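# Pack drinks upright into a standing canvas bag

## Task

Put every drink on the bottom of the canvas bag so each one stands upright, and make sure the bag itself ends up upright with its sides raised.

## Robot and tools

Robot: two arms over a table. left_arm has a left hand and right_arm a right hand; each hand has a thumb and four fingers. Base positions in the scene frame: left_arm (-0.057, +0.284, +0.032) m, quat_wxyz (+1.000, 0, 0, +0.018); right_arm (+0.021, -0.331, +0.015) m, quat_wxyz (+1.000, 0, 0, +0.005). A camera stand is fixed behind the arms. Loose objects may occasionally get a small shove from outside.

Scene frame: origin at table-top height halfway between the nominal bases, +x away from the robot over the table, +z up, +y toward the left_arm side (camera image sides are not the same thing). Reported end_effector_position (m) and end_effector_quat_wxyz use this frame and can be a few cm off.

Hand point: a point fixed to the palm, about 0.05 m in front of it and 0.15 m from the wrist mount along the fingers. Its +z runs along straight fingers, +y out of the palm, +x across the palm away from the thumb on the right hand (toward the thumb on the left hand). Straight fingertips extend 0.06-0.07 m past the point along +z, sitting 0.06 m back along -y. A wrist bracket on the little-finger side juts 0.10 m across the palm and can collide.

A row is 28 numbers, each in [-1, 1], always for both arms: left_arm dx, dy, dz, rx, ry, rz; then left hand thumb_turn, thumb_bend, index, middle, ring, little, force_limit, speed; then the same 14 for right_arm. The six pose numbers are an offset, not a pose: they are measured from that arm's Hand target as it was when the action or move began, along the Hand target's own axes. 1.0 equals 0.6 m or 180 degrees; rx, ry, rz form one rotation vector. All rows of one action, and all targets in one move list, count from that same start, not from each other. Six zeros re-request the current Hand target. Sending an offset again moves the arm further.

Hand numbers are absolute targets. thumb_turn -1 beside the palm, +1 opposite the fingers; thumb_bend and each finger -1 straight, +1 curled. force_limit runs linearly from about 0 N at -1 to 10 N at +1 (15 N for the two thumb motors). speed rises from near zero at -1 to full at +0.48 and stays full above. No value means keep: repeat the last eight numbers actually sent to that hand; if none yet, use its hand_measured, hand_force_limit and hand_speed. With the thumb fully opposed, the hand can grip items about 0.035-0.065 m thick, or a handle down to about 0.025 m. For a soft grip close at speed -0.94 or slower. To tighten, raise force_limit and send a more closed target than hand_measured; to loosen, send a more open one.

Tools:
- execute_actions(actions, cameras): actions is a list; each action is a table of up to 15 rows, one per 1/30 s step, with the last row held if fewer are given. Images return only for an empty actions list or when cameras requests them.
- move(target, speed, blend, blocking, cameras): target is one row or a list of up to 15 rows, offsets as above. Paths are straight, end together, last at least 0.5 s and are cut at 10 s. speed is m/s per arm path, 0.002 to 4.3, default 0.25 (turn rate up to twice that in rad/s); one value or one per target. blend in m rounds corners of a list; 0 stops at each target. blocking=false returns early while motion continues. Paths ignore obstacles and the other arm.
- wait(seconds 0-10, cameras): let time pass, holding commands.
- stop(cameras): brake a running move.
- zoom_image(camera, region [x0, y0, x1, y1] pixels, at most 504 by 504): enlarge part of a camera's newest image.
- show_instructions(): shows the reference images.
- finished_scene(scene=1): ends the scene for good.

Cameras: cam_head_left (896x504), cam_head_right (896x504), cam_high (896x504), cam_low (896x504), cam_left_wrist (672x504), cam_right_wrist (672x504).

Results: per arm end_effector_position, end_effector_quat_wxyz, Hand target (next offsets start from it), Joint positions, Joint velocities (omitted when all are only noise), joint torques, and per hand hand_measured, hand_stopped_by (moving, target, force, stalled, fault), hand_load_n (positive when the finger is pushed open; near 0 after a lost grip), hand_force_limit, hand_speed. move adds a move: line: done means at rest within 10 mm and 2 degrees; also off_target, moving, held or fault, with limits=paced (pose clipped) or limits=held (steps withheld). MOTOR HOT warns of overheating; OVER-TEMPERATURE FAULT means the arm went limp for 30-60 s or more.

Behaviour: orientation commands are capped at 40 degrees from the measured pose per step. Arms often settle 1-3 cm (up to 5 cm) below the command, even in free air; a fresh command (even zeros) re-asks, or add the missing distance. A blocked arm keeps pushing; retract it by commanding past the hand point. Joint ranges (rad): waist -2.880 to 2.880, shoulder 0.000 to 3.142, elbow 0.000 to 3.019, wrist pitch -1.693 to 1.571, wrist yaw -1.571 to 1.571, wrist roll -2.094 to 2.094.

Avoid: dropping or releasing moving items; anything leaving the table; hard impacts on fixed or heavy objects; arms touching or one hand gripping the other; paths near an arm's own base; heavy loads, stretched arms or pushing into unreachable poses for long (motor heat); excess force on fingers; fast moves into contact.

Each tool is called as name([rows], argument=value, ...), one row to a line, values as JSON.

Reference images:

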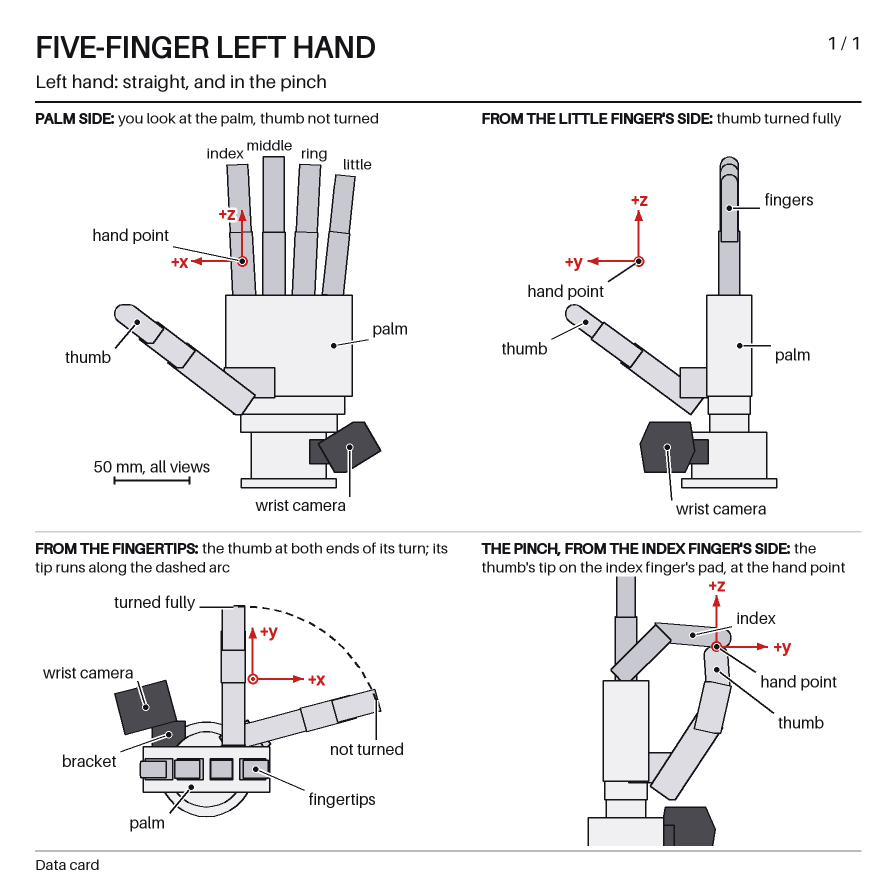

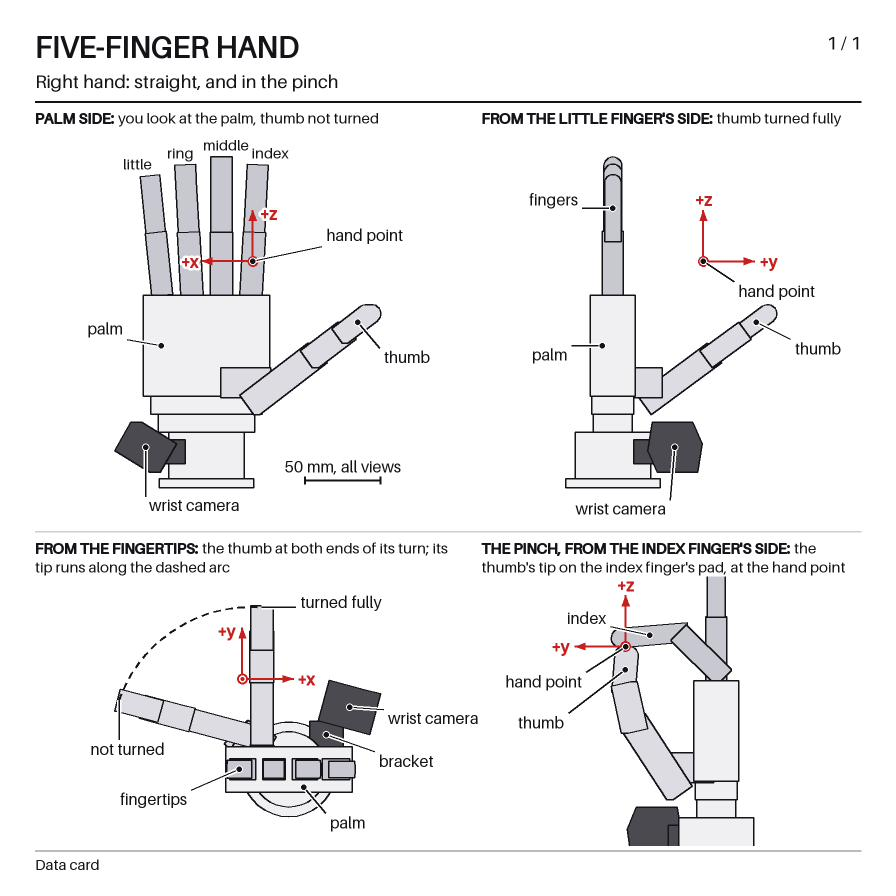

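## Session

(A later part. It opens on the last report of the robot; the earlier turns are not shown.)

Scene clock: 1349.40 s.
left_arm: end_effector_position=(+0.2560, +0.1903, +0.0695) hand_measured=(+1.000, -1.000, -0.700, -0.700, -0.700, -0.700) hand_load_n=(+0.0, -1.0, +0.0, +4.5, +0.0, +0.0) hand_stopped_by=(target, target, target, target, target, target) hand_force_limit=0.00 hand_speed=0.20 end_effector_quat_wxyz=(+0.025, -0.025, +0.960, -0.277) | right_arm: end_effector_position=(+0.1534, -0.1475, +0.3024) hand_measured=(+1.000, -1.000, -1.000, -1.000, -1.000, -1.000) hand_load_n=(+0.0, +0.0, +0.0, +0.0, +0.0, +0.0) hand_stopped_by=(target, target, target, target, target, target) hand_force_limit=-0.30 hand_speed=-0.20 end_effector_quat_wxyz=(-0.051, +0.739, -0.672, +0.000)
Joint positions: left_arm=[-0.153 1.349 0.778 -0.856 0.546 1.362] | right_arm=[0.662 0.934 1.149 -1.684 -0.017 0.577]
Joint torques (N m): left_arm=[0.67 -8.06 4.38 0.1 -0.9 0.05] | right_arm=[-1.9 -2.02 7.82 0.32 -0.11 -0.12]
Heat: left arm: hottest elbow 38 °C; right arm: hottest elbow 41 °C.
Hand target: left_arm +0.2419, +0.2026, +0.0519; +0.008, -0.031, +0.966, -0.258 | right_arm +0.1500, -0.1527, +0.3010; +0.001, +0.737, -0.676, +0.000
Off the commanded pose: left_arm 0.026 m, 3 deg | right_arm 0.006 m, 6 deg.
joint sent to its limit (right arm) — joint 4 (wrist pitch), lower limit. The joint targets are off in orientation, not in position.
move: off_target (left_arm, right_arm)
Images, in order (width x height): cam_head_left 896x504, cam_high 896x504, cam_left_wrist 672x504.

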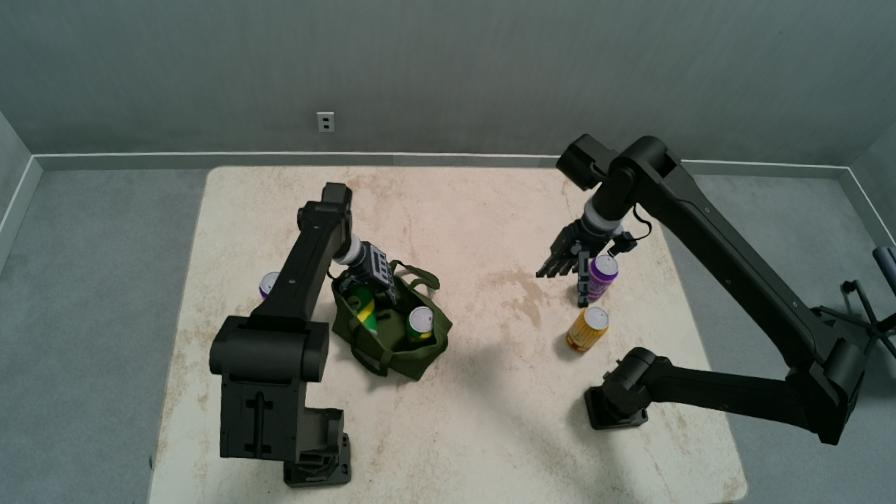

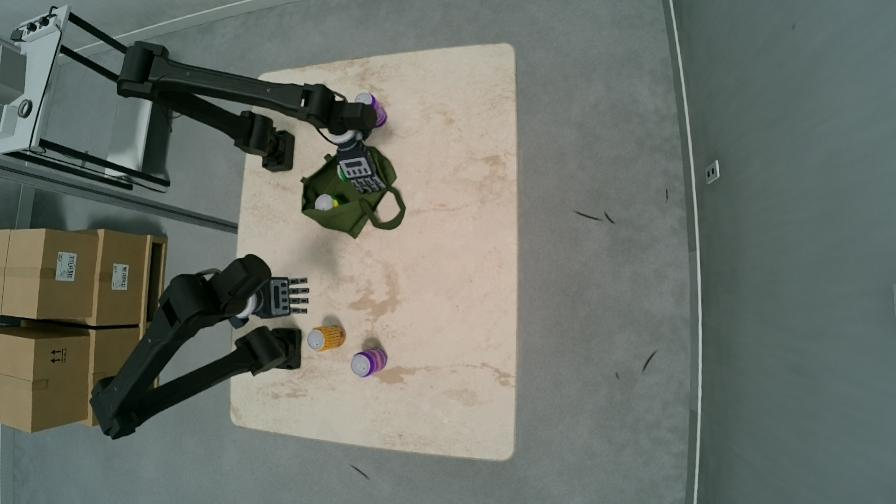

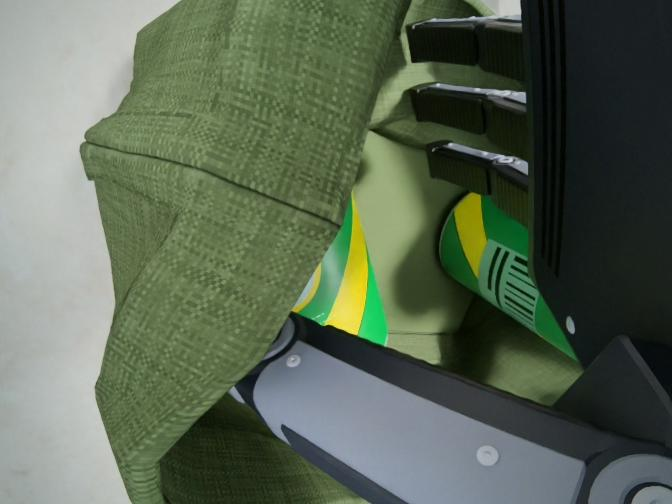

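move([
  [0,-0.045,-0.045,0,0,0,1,-1,-0.8,-0.8,-0.8,-0.8,0,0.2,0,0,0,0,0,0,1,-1,-1,-1,-1,-1,-0.3,-0.2],
  [0,-0.11,-0.1,0,0,0,1,-1,-0.8,-0.8,-0.8,-0.8,0,0.2,0,0,0,0,0,0,1,-1,-1,-1,-1,-1,-0.3,-0.2],
  [-0.02,-0.23,-0.30,0,0,0,1,-1,-0.8,-0.8,-0.8,-0.8,0,0.2,0,0,0,0,0,0,1,-1,-1,-1,-1,-1,-0.3,-0.2],
], speed=[0.06,0.08,0.15], cameras=["cam_high","cam_left_wrist","cam_head_left"])

zoom_image(camera="cam_high", region=[280, 120, 420, 250])

Scene clock: 1358.73 s.
left_arm: end_effector_position=(+0.2437, +0.1782, +0.2558) hand_measured=(+1.000, -1.000, -0.800, -0.800, -0.800, -0.800) hand_load_n=(+0.0, +0.0, +0.0, +0.0, +0.0, +0.0) hand_stopped_by=(target, target, target, target, target, target) hand_force_limit=0.00 hand_speed=0.20 end_effector_quat_wxyz=(-0.011, -0.035, +0.966, -0.255) | right_arm: end_effector_position=(+0.1534, -0.1475, +0.3024) hand_measured=(+1.000, -1.000, -1.000, -1.000, -1.000, -1.000) hand_load_n=(+0.0, +0.0, +0.0, +0.0, +0.0, +0.0) hand_stopped_by=(target, target, target, target, target, target) hand_force_limit=-0.30 hand_speed=-0.20 end_effector_quat_wxyz=(-0.051, +0.739, -0.672, +0.000)
Joint positions: left_arm=[-0.212 1.215 1.178 -1.439 0.509 1.298] | right_arm=[0.662 0.934 1.149 -1.684 -0.017 0.577]
Joint torques (N m): left_arm=[-0.79 -8.7 11.58 -0.54 0.34 -0.23] | right_arm=[-1.9 -2.08 7.79 0.34 -0.1 -0.12]
Heat: left arm: hottest elbow 38 °C; right arm: hottest elbow 41 °C.
Hand target: left_arm +0.2559, +0.1738, +0.2768; +0.008, -0.031, +0.966, -0.258 | right_arm +0.1500, -0.1527, +0.3010; +0.001, +0.737, -0.676, +0.000
Off the commanded pose: left_arm 0.025 m, 2 deg | right_arm 0.006 m, 6 deg.
joint sent to its limit (right arm) — joint 4 (wrist pitch), lower limit. The joint targets are off in orientation, not in position.
move: off_target (left_arm, right_arm)
Images, in order (width x height): cam_head_left 896x504, cam_high 896x504, cam_left_wrist 672x504.

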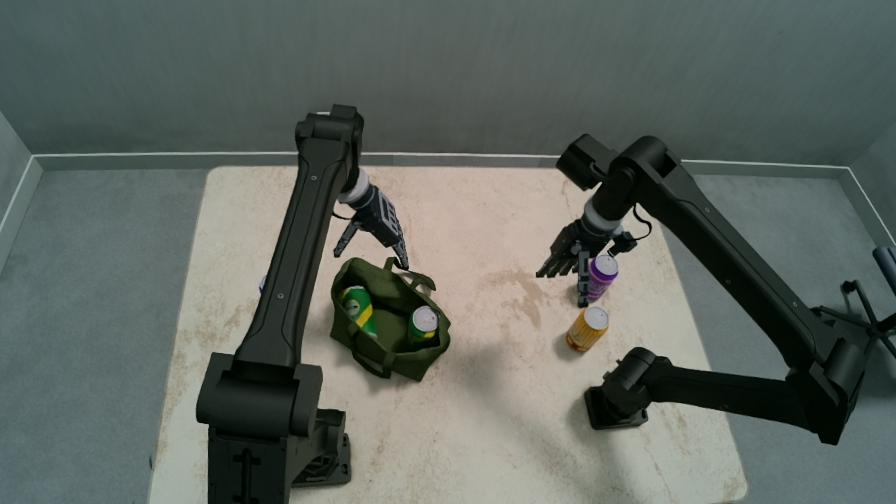

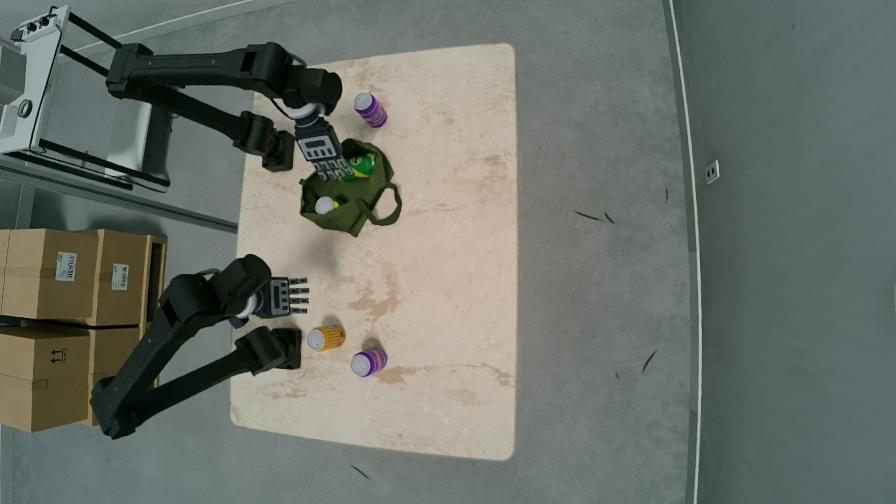

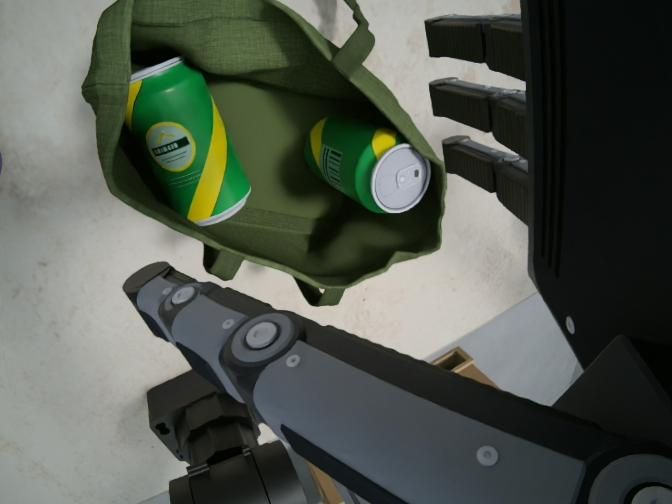

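Scaled by 3.600 from the camera's 896x504 image, which has a finer 1280x720 frame.

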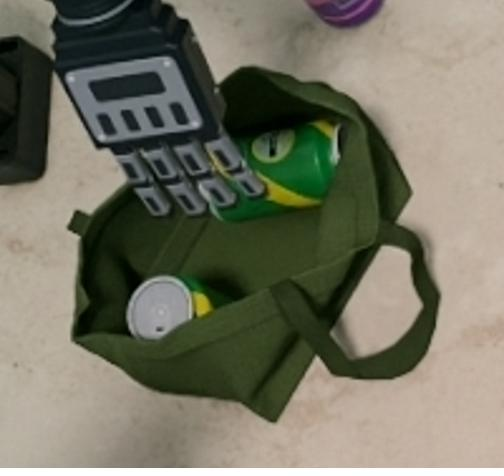

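move(target=[0,-0.0165,-0.0158,-0.1336,-0.1252,-0.4675,1,-1,-1,-1,1,1,0,0.2,0,0,0,0,0,0,1,-1,-1,-1,-1,-1,-0.3,-0.2], speed=0.35, cameras=["cam_high","cam_head_left"])

Scene clock: 1365.53 s.
left_arm: end_effector_position=(+0.2430, +0.1758, +0.2739) hand_measured=(+1.000, -1.000, -1.000, -1.000, +1.000, +1.000) hand_load_n=(+0.0, +0.0, +0.0, +0.0, +0.0, +0.5) hand_stopped_by=(target, target, target, target, target, target) hand_force_limit=0.00 hand_speed=0.20 end_effector_quat_wxyz=(+0.011, +0.705, -0.709, -0.014) | right_arm: end_effector_position=(+0.1534, -0.1475, +0.3024) hand_measured=(+1.000, -1.000, -1.000, -1.000, -1.000, -1.000) hand_load_n=(+0.0, +0.0, +0.0, +0.0, +0.0, +0.0) hand_stopped_by=(target, target, target, target, target, target) hand_force_limit=-0.30 hand_speed=-0.20 end_effector_quat_wxyz=(-0.051, +0.739, -0.672, +0.000)
Joint positions: left_arm=[-0.246 1.328 1.312 -1.59 0.003 -0.203] | right_arm=[0.662 0.934 1.149 -1.684 -0.017 0.577]
Joint torques (N m): left_arm=[-0.85 -9.52 11.32 -0.73 -0.11 -0.33] | right_arm=[-1.9 -2.02 7.79 0.34 -0.11 -0.12]
Heat: left arm: hottest elbow 39 °C; right arm: hottest elbow 41 °C.
Hand target: left_arm +0.2562, +0.1700, +0.2898; +0.000, +0.707, -0.707, +0.000 | right_arm +0.1500, -0.1527, +0.3010; +0.001, +0.737, -0.676, +0.000
Off the commanded pose: left_arm 0.022 m, 2 deg | right_arm 0.006 m, 6 deg.
joint sent to its limit (right arm) — joint 4 (wrist pitch), lower limit. The joint targets are off in orientation, not in position.
move: off_target (left_arm, right_arm)
Images, in order (width x height): cam_head_left 896x504, cam_high 896x504.

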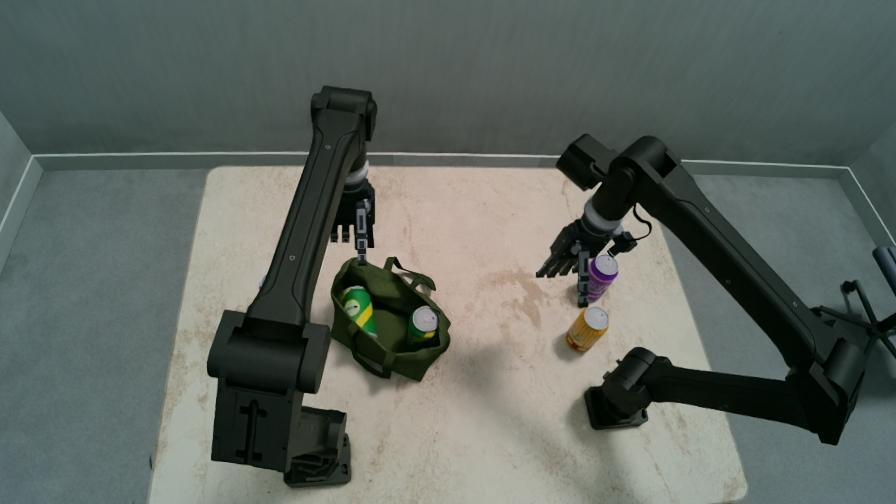

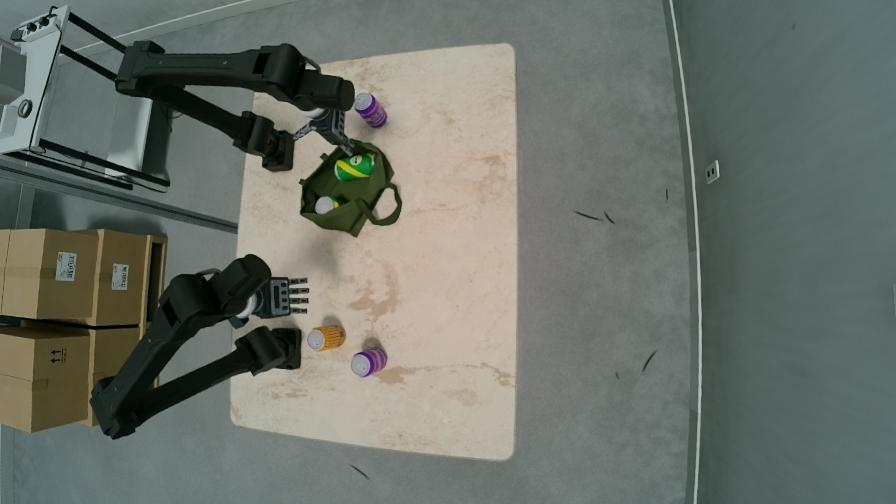

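move(target=[0.0367,-0.018,0.05,0,0,-0.5,1,-1,-1,-1,1,1,0,0.2,0,0,0,0,0,0,1,-1,-1,-1,-1,-1,-0.3,-0.2], speed=0.35, cameras=["cam_high","cam_head_left","cam_left_wrist"])

zoom_image(camera="cam_high", region=[280, 120, 420, 250])

Scene clock: 1369.50 s.
left_arm: end_effector_position=(+0.2660, +0.1502, +0.2571) hand_measured=(+1.000, -1.000, -1.000, -1.000, +1.000, +1.000) hand_load_n=(+0.0, +0.0, +0.0, +0.0, +0.0, +0.0) hand_stopped_by=(target, target, target, target, target, target) hand_force_limit=0.00 hand_speed=0.20 end_effector_quat_wxyz=(-0.001, +1.000, -0.003, -0.011) | right_arm: end_effector_position=(+0.1534, -0.1475, +0.3024) hand_measured=(+1.000, -1.000, -1.000, -1.000, -1.000, -1.000) hand_load_n=(+0.0, +0.0, +0.0, -0.5, +0.0, +0.0) hand_stopped_by=(target, target, target, target, target, target) hand_force_limit=-0.30 hand_speed=-0.20 end_effector_quat_wxyz=(-0.051, +0.739, -0.672, +0.000)
Joint positions: left_arm=[-0.279 1.141 1.119 -1.57 0.003 -1.807] | right_arm=[0.662 0.934 1.149 -1.684 -0.017 0.577]
Joint torques (N m): left_arm=[-0.91 -8.35 7.28 0.32 -0.05 -0.3] | right_arm=[-1.9 -2.02 7.82 0.32 -0.1 -0.13]
Heat: left arm: hottest elbow 39 °C; right arm: hottest elbow 41 °C.
Hand target: left_arm +0.2669, +0.1479, +0.2598; +0.000, +1.000, +0.000, +0.000 | right_arm +0.1500, -0.1527, +0.3010; +0.001, +0.737, -0.676, +0.000
Off the commanded pose: left_arm 0.004 m, 1 deg | right_arm 0.006 m, 6 deg.
joint sent to its limit (right arm) — joint 4 (wrist pitch), lower limit. The joint targets are off in orientation, not in position.
move: off_target (right_arm)
Images, in order (width x height): cam_head_left 896x504, cam_high 896x504, cam_left_wrist 672x504.

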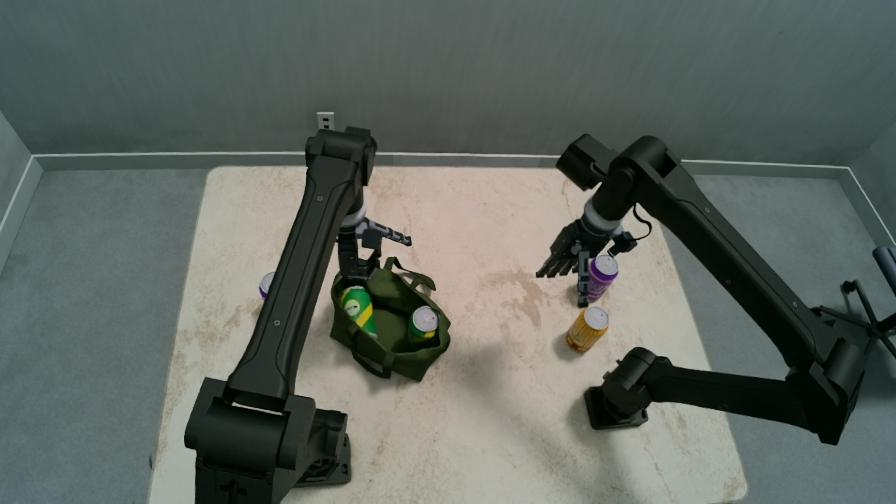

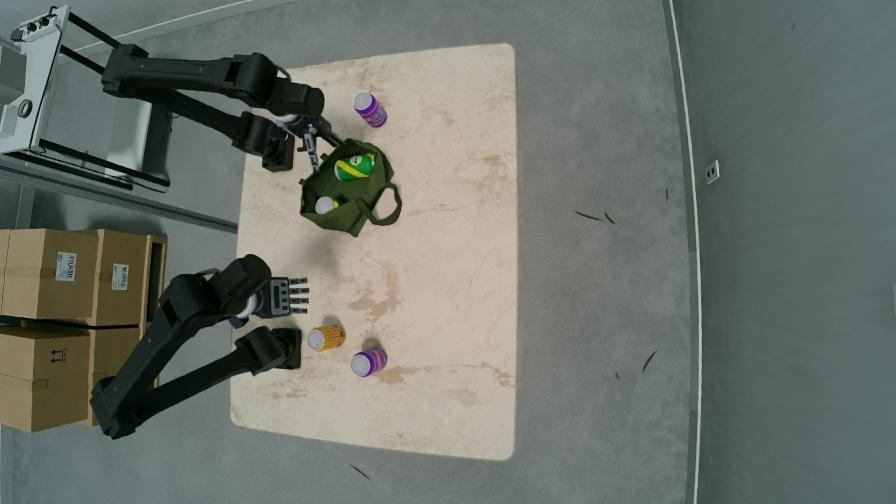

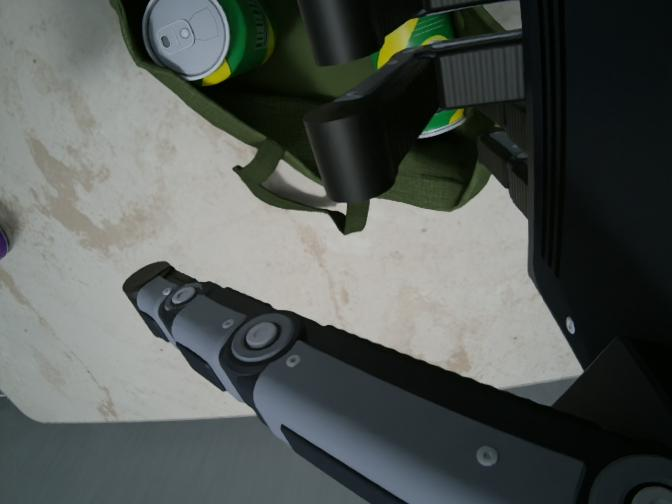

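Scaled by 3.600 from the camera's 896x504 image, which has a finer 1280x720 frame.

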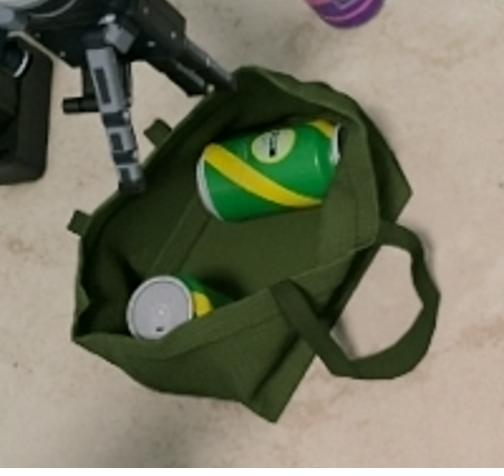

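move([
  [-0.0167,0,0.17,0,0,0,1,-1,-1,-1,1,1,0,0.2,0,0,0,0,0,0,1,-1,-1,-1,-1,-1,-0.3,-0.2],
  [-0.0167,-0.065,0.17,0,0,0,1,-1,-1,-1,1,1,0,0.2,0,0,0,0,0,0,1,-1,-1,-1,-1,-1,-0.3,-0.2],
], speed=[0.15,0.06], cameras=["cam_high","cam_head_left","cam_left_wrist"])

zoom_image(camera="cam_high", region=[280, 120, 420, 250])

zoom_image(camera="cam_head_left", region=[320, 220, 500, 380])

Scene clock: 1373.77 s.
left_arm: end_effector_position=(+0.2559, +0.1837, +0.1553) hand_measured=(+1.000, -1.000, -1.000, -1.000, +1.000, +1.000) hand_load_n=(+0.0, +0.0, +0.0, -0.5, +0.5, +0.0) hand_stopped_by=(target, target, target, target, target, target) hand_force_limit=0.00 hand_speed=0.20 end_effector_quat_wxyz=(-0.001, +1.000, +0.001, -0.008) | right_arm: end_effector_position=(+0.1534, -0.1475, +0.3024) hand_measured=(+1.000, -1.000, -1.000, -1.000, -1.000, -1.000) hand_load_n=(+0.0, +0.0, +0.0, +0.0, +0.0, +0.0) hand_stopped_by=(target, target, target, target, target, target) hand_force_limit=-0.30 hand_speed=-0.20 end_effector_quat_wxyz=(-0.051, +0.739, -0.672, +0.000)
Joint positions: left_arm=[-0.176 1.136 0.844 -1.295 0.001 -1.712] | right_arm=[0.662 0.934 1.149 -1.684 -0.017 0.577]
Joint torques (N m): left_arm=[0.67 -7.82 7.01 0.12 0.01 0.11] | right_arm=[-1.9 -2.08 7.82 0.35 -0.11 -0.13]
Heat: left arm: hottest elbow 39 °C; right arm: hottest elbow 41 °C.
Hand target: left_arm +0.2569, +0.1870, +0.1579; +0.000, +1.000, +0.000, +0.000 | right_arm +0.1500, -0.1527, +0.3010; +0.001, +0.737, -0.676, +0.000
Off the commanded pose: left_arm 0.004 m, 1 deg | right_arm 0.006 m, 6 deg.
joint sent to its limit (right arm) — joint 4 (wrist pitch), lower limit. The joint targets are off in orientation, not in position.
move: off_target (right_arm)
Images, in order (width x height): cam_head_left 896x504, cam_high 896x504, cam_left_wrist 672x504.

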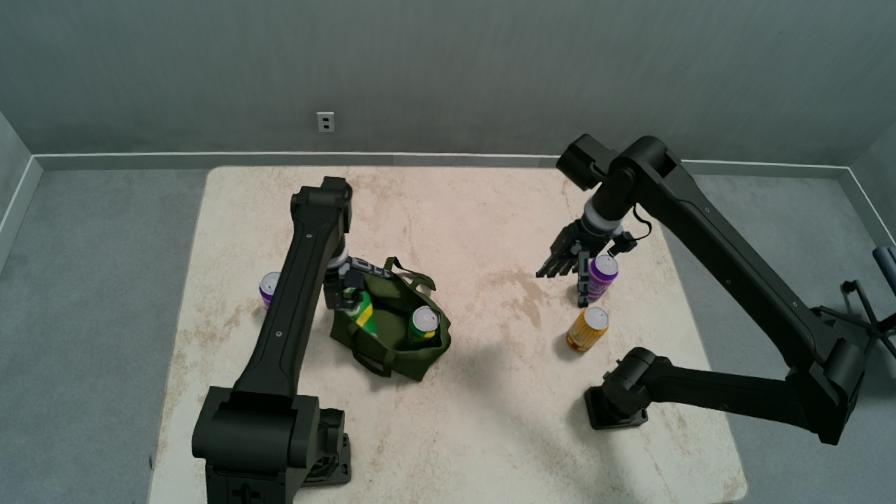

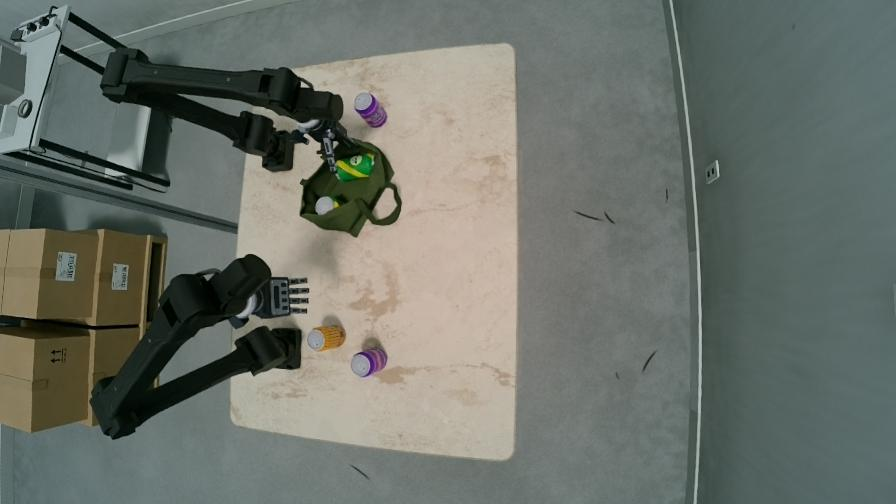

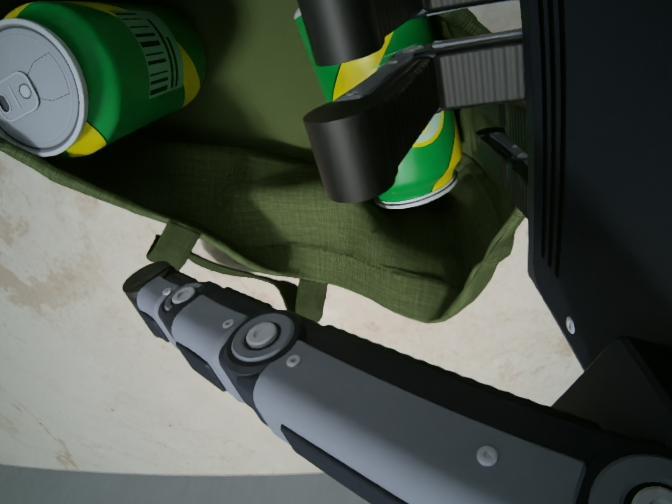

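Scaled by 3.600 from the camera's 896x504 image, which has a finer 1280x720 frame.

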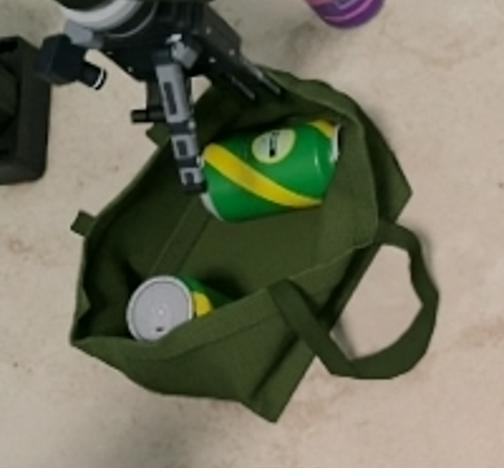

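Scaled by 2.800 from the camera's 896x504 image, which has a finer 1280x720 frame.

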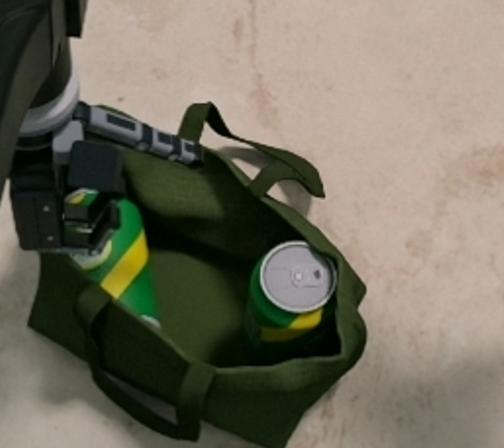

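move(target=[0,0,0.08,0,0,0,1,-1,-1,-1,1,1,0,0.2,0,0,0,0,0,0,1,-1,-1,-1,-1,-1,-0.3,-0.2], speed=0.08, cameras=["cam_high","cam_head_left","cam_left_wrist"])

zoom_image(camera="cam_high", region=[280, 120, 420, 250])

zoom_image(camera="cam_head_left", region=[320, 220, 500, 380])

Scene clock: 1375.60 s.
left_arm: end_effector_position=(+0.2571, +0.1828, +0.1181) hand_measured=(+1.000, -1.000, -1.000, -1.000, +1.000, +1.000) hand_load_n=(+0.0, +0.0, +0.0, +0.0, +0.0, +0.0) hand_stopped_by=(target, target, target, target, target, target) hand_force_limit=0.00 hand_speed=0.20 end_effector_quat_wxyz=(+0.002, +1.000, -0.001, +0.004) | right_arm: end_effector_position=(+0.1534, -0.1475, +0.3024) hand_measured=(+1.000, -1.000, -1.000, -1.000, -1.000, -1.000) hand_load_n=(+0.0, -0.5, +0.0, +0.0, +0.0, +0.0) hand_stopped_by=(target, target, target, target, target, target) hand_force_limit=-0.30 hand_speed=-0.20 end_effector_quat_wxyz=(-0.051, +0.739, -0.672, +0.000)
Joint positions: left_arm=[-0.176 1.162 0.756 -1.157 0.004 -1.709] | right_arm=[0.662 0.934 1.149 -1.684 -0.017 0.577]
Joint torques (N m): left_arm=[0.73 -5.66 6.28 0.46 -0.11 -0.01] | right_arm=[-1.85 -2.08 7.8 0.31 -0.1 -0.13]
Heat: left arm: hottest elbow 39 °C; right arm: hottest elbow 41 °C.
Hand target: left_arm +0.2569, +0.1870, +0.1099; +0.000, +1.000, +0.000, +0.000 | right_arm +0.1500, -0.1527, +0.3010; +0.001, +0.737, -0.676, +0.000
Off the commanded pose: left_arm 0.009 m, 1 deg | right_arm 0.006 m, 6 deg.
joint sent to its limit (right arm) — joint 4 (wrist pitch), lower limit. The joint targets are off in orientation, not in position.
move: off_target (right_arm)
Images, in order (width x height): cam_head_left 896x504, cam_high 896x504, cam_left_wrist 672x504.

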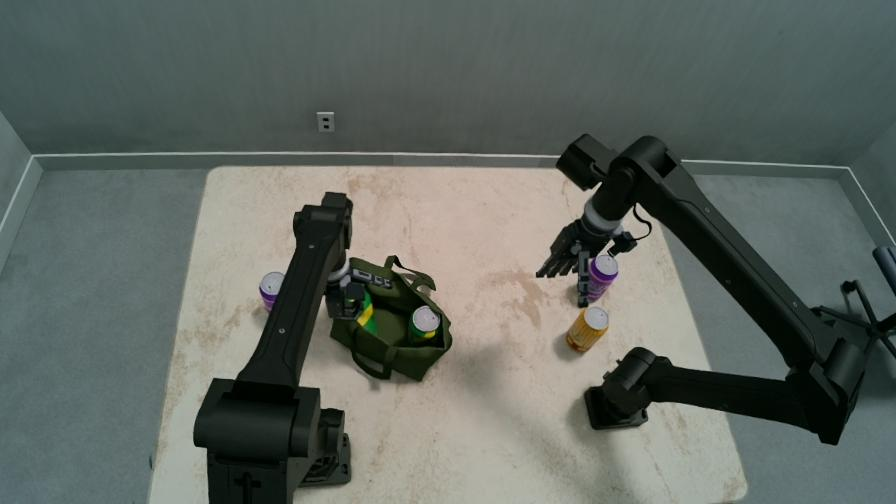

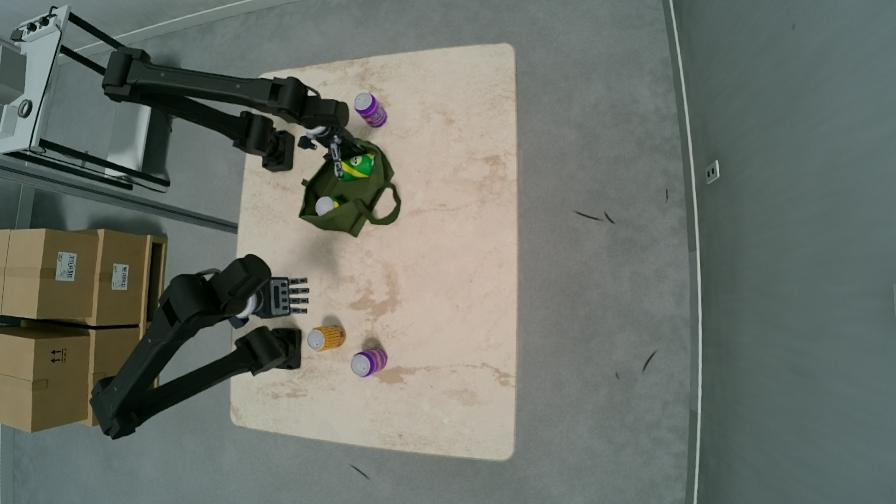

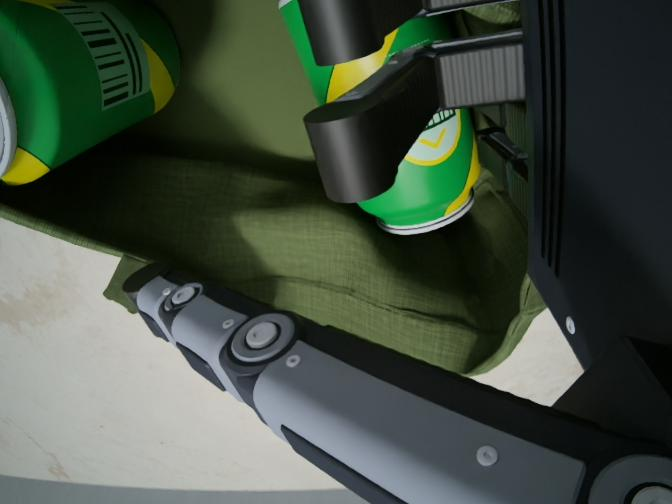

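Scaled by 3.600 from the camera's 896x504 image, which has a finer 1280x720 frame.

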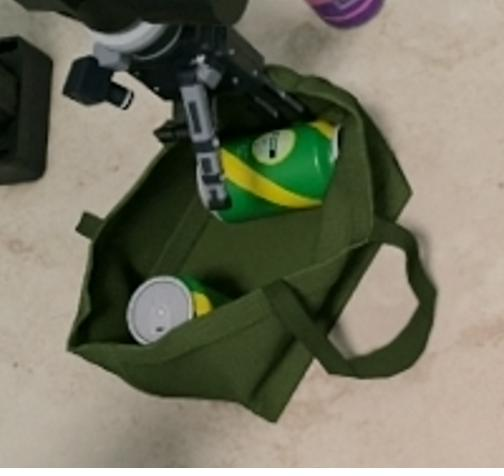

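Scaled by 2.800 from the camera's 896x504 image, which has a finer 1280x720 frame.

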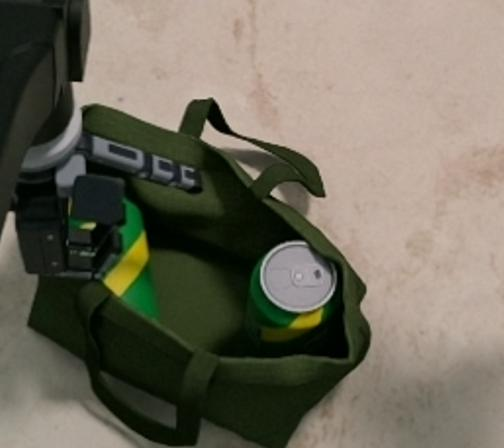

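move(target=[0,0.09,0,0,0,0,1,-1,-1,-1,1,1,0,0.2,0,0,0,0,0,0,1,-1,-1,-1,-1,-1,-0.3,-0.2], speed=0.05, cameras=["cam_high","cam_head_left","cam_left_wrist"])

zoom_image(camera="cam_high", region=[280, 120, 420, 250])

zoom_image(camera="cam_head_left", region=[320, 220, 500, 380])

Scene clock: 1377.97 s.
left_arm: end_effector_position=(+0.2488, +0.1418, +0.1072) hand_measured=(+1.000, -1.000, -1.000, -1.000, +1.000, +1.000) hand_load_n=(+0.0, +0.0, +0.5, +0.0, +0.0, +0.0) hand_stopped_by=(target, target, target, target, target, target) hand_force_limit=0.00 hand_speed=0.20 end_effector_quat_wxyz=(-0.007, +1.000, +0.002, -0.007) | right_arm: end_effector_position=(+0.1534, -0.1475, +0.3024) hand_measured=(+1.000, -1.000, -1.000, -1.000, -1.000, -1.000) hand_load_n=(+0.0, -0.5, +0.0, +0.0, -0.5, +0.0) hand_stopped_by=(target, target, target, target, target, target) hand_force_limit=-0.30 hand_speed=-0.20 end_effector_quat_wxyz=(-0.051, +0.739, -0.672, +0.000)
Joint positions: left_arm=[-0.331 1.196 0.756 -1.149 -0.009 -1.87] | right_arm=[0.662 0.934 1.149 -1.684 -0.017 0.577]
Joint torques (N m): left_arm=[-1.32 -6.18 7.98 0.5 0.46 -0.22] | right_arm=[-1.9 -2.08 7.8 0.32 -0.11 -0.12]
Heat: left arm: hottest elbow 38 °C; right arm: hottest elbow 41 °C.
Hand target: left_arm +0.2569, +0.1329, +0.1099; +0.000, +1.000, -0.001, +0.000 | right_arm +0.1500, -0.1527, +0.3010; +0.001, +0.737, -0.676, +0.000
Off the commanded pose: left_arm 0.012 m, 1 deg | right_arm 0.006 m, 6 deg.
joint sent to its limit (right arm) — joint 4 (wrist pitch), lower limit. The joint targets are off in orientation, not in position.
move: off_target (left_arm, right_arm)
Images, in order (width x height): cam_head_left 896x504, cam_high 896x504, cam_left_wrist 672x504.

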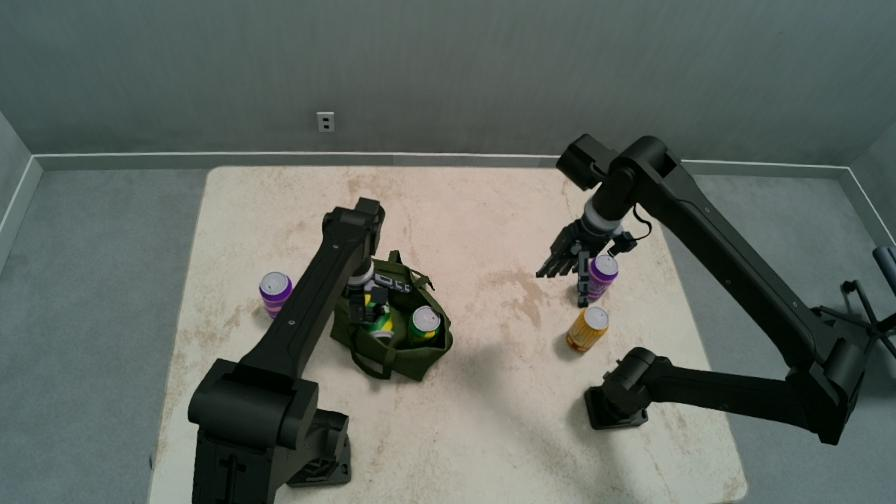

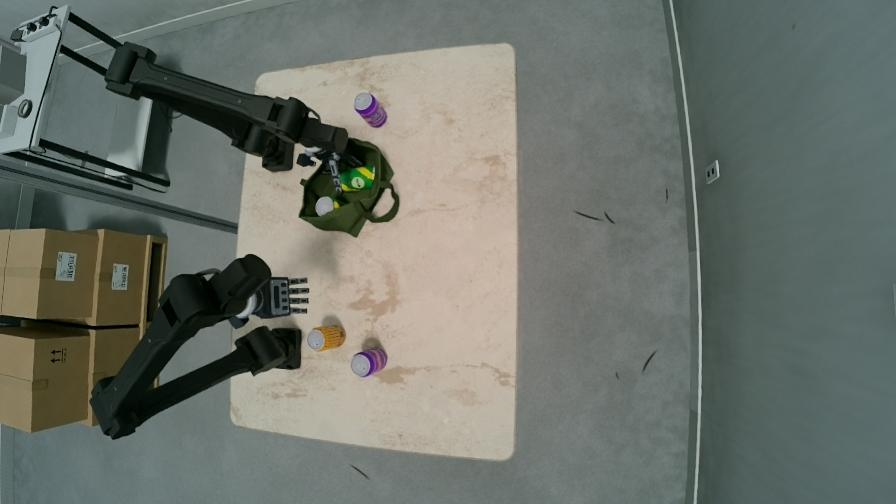

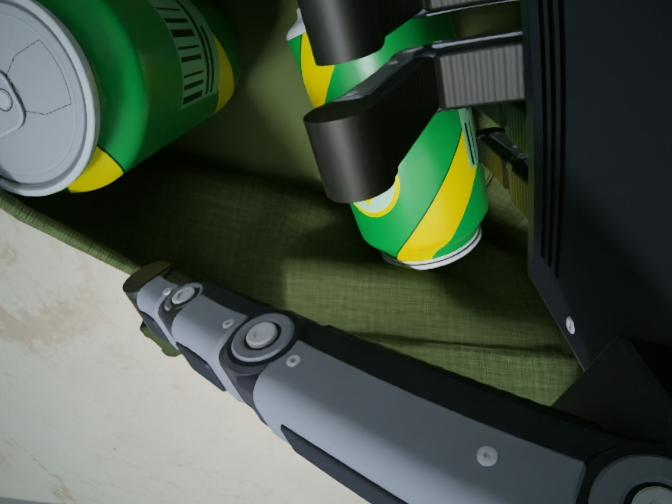

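Scaled by 3.600 from the camera's 896x504 image, which has a finer 1280x720 frame.

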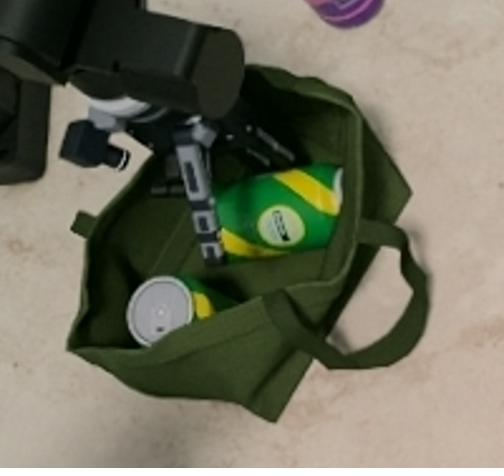

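Scaled by 2.800 from the camera's 896x504 image, which has a finer 1280x720 frame.

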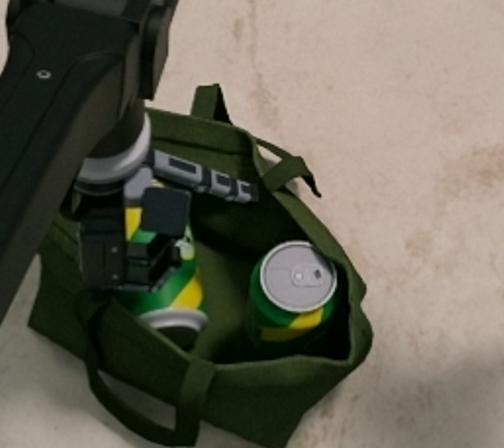

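move([
  [0,-0.045,0,0,0,0,1,-1,-1,-1,1,1,0,0.2,0,0,0,0,0,0,1,-1,-1,-1,-1,-1,-0.3,-0.2],
  [0.02,-0.045,-0.28,0,0,0,1,-1,-1,-1,1,1,0,0.2,0,0,0,0,0,0,1,-1,-1,-1,-1,-1,-0.3,-0.2],
], speed=[0.08,0.15], cameras=["cam_high","cam_head_left","cam_left_wrist"])

zoom_image(camera="cam_high", region=[280, 120, 420, 250])

Scene clock: 1381.27 s.
left_arm: end_effector_position=(+0.2563, +0.1605, +0.2544) hand_measured=(+1.000, -1.000, -1.000, -1.000, +1.000, +1.000) hand_load_n=(+0.0, +0.0, +0.0, +0.0, +0.0, +0.5) hand_stopped_by=(target, target, target, target, target, target) hand_force_limit=0.00 hand_speed=0.20 end_effector_quat_wxyz=(-0.006, +1.000, +0.002, -0.022) | right_arm: end_effector_position=(+0.1534, -0.1475, +0.3024) hand_measured=(+1.000, -1.000, -1.000, -1.000, -1.000, -1.000) hand_load_n=(+0.0, +0.0, +0.0, +0.0, +0.0, +0.0) hand_stopped_by=(target, target, target, target, target, target) hand_force_limit=-0.30 hand_speed=-0.20 end_effector_quat_wxyz=(-0.051, +0.739, -0.672, +0.000)
Joint positions: left_arm=[-0.257 1.126 1.103 -1.593 -0.002 -1.796] | right_arm=[0.662 0.934 1.149 -1.684 -0.017 0.577]
Joint torques (N m): left_arm=[0.5 -7.12 11.29 -0.73 0.12 0.02] | right_arm=[-1.9 -1.96 7.8 0.32 -0.1 -0.13]
Heat: left arm: hottest elbow 39 °C; right arm: hottest elbow 41 °C.
Hand target: left_arm +0.2689, +0.1600, +0.2779; +0.000, +1.000, +0.000, +0.000 | right_arm +0.1500, -0.1527, +0.3010; +0.001, +0.737, -0.676, +0.000
Off the commanded pose: left_arm 0.027 m, 3 deg | right_arm 0.006 m, 6 deg.
joint sent to its limit (right arm) — joint 4 (wrist pitch), lower limit. The joint targets are off in orientation, not in position.
move: off_target (left_arm, right_arm)
Images, in order (width x height): cam_head_left 896x504, cam_high 896x504, cam_left_wrist 672x504.

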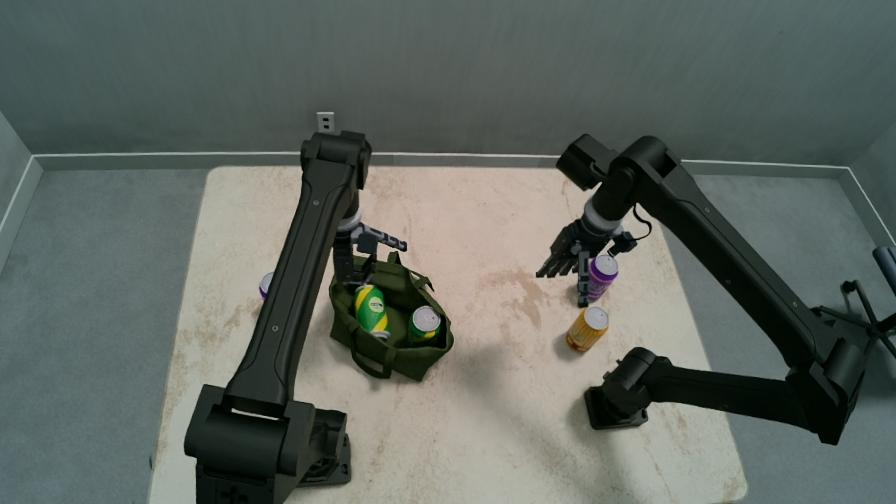

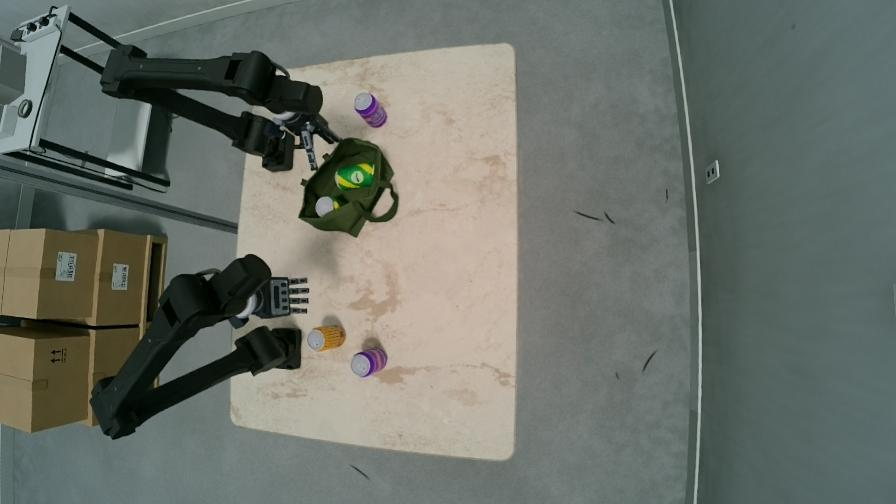

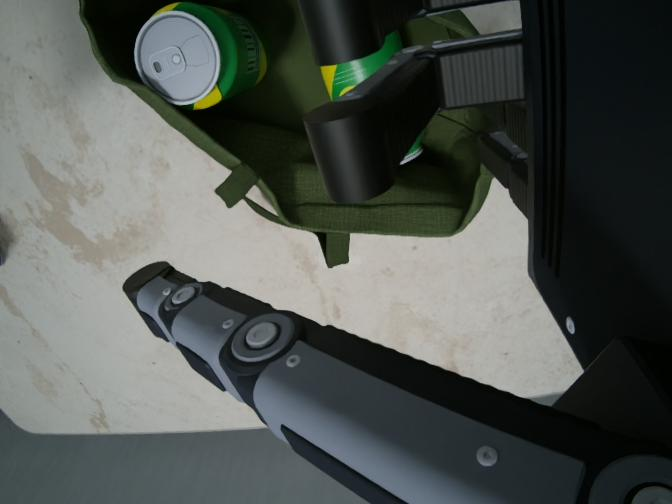

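Scaled by 3.600 from the camera's 896x504 image, which has a finer 1280x720 frame.

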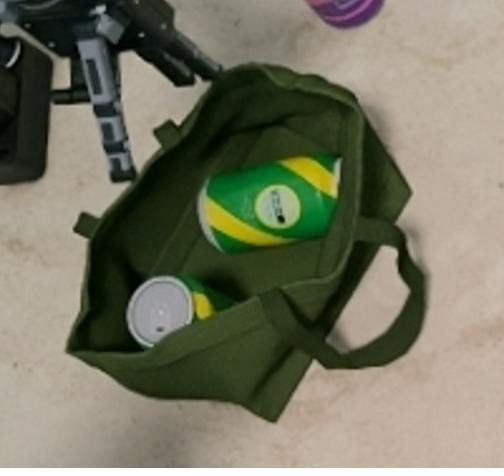

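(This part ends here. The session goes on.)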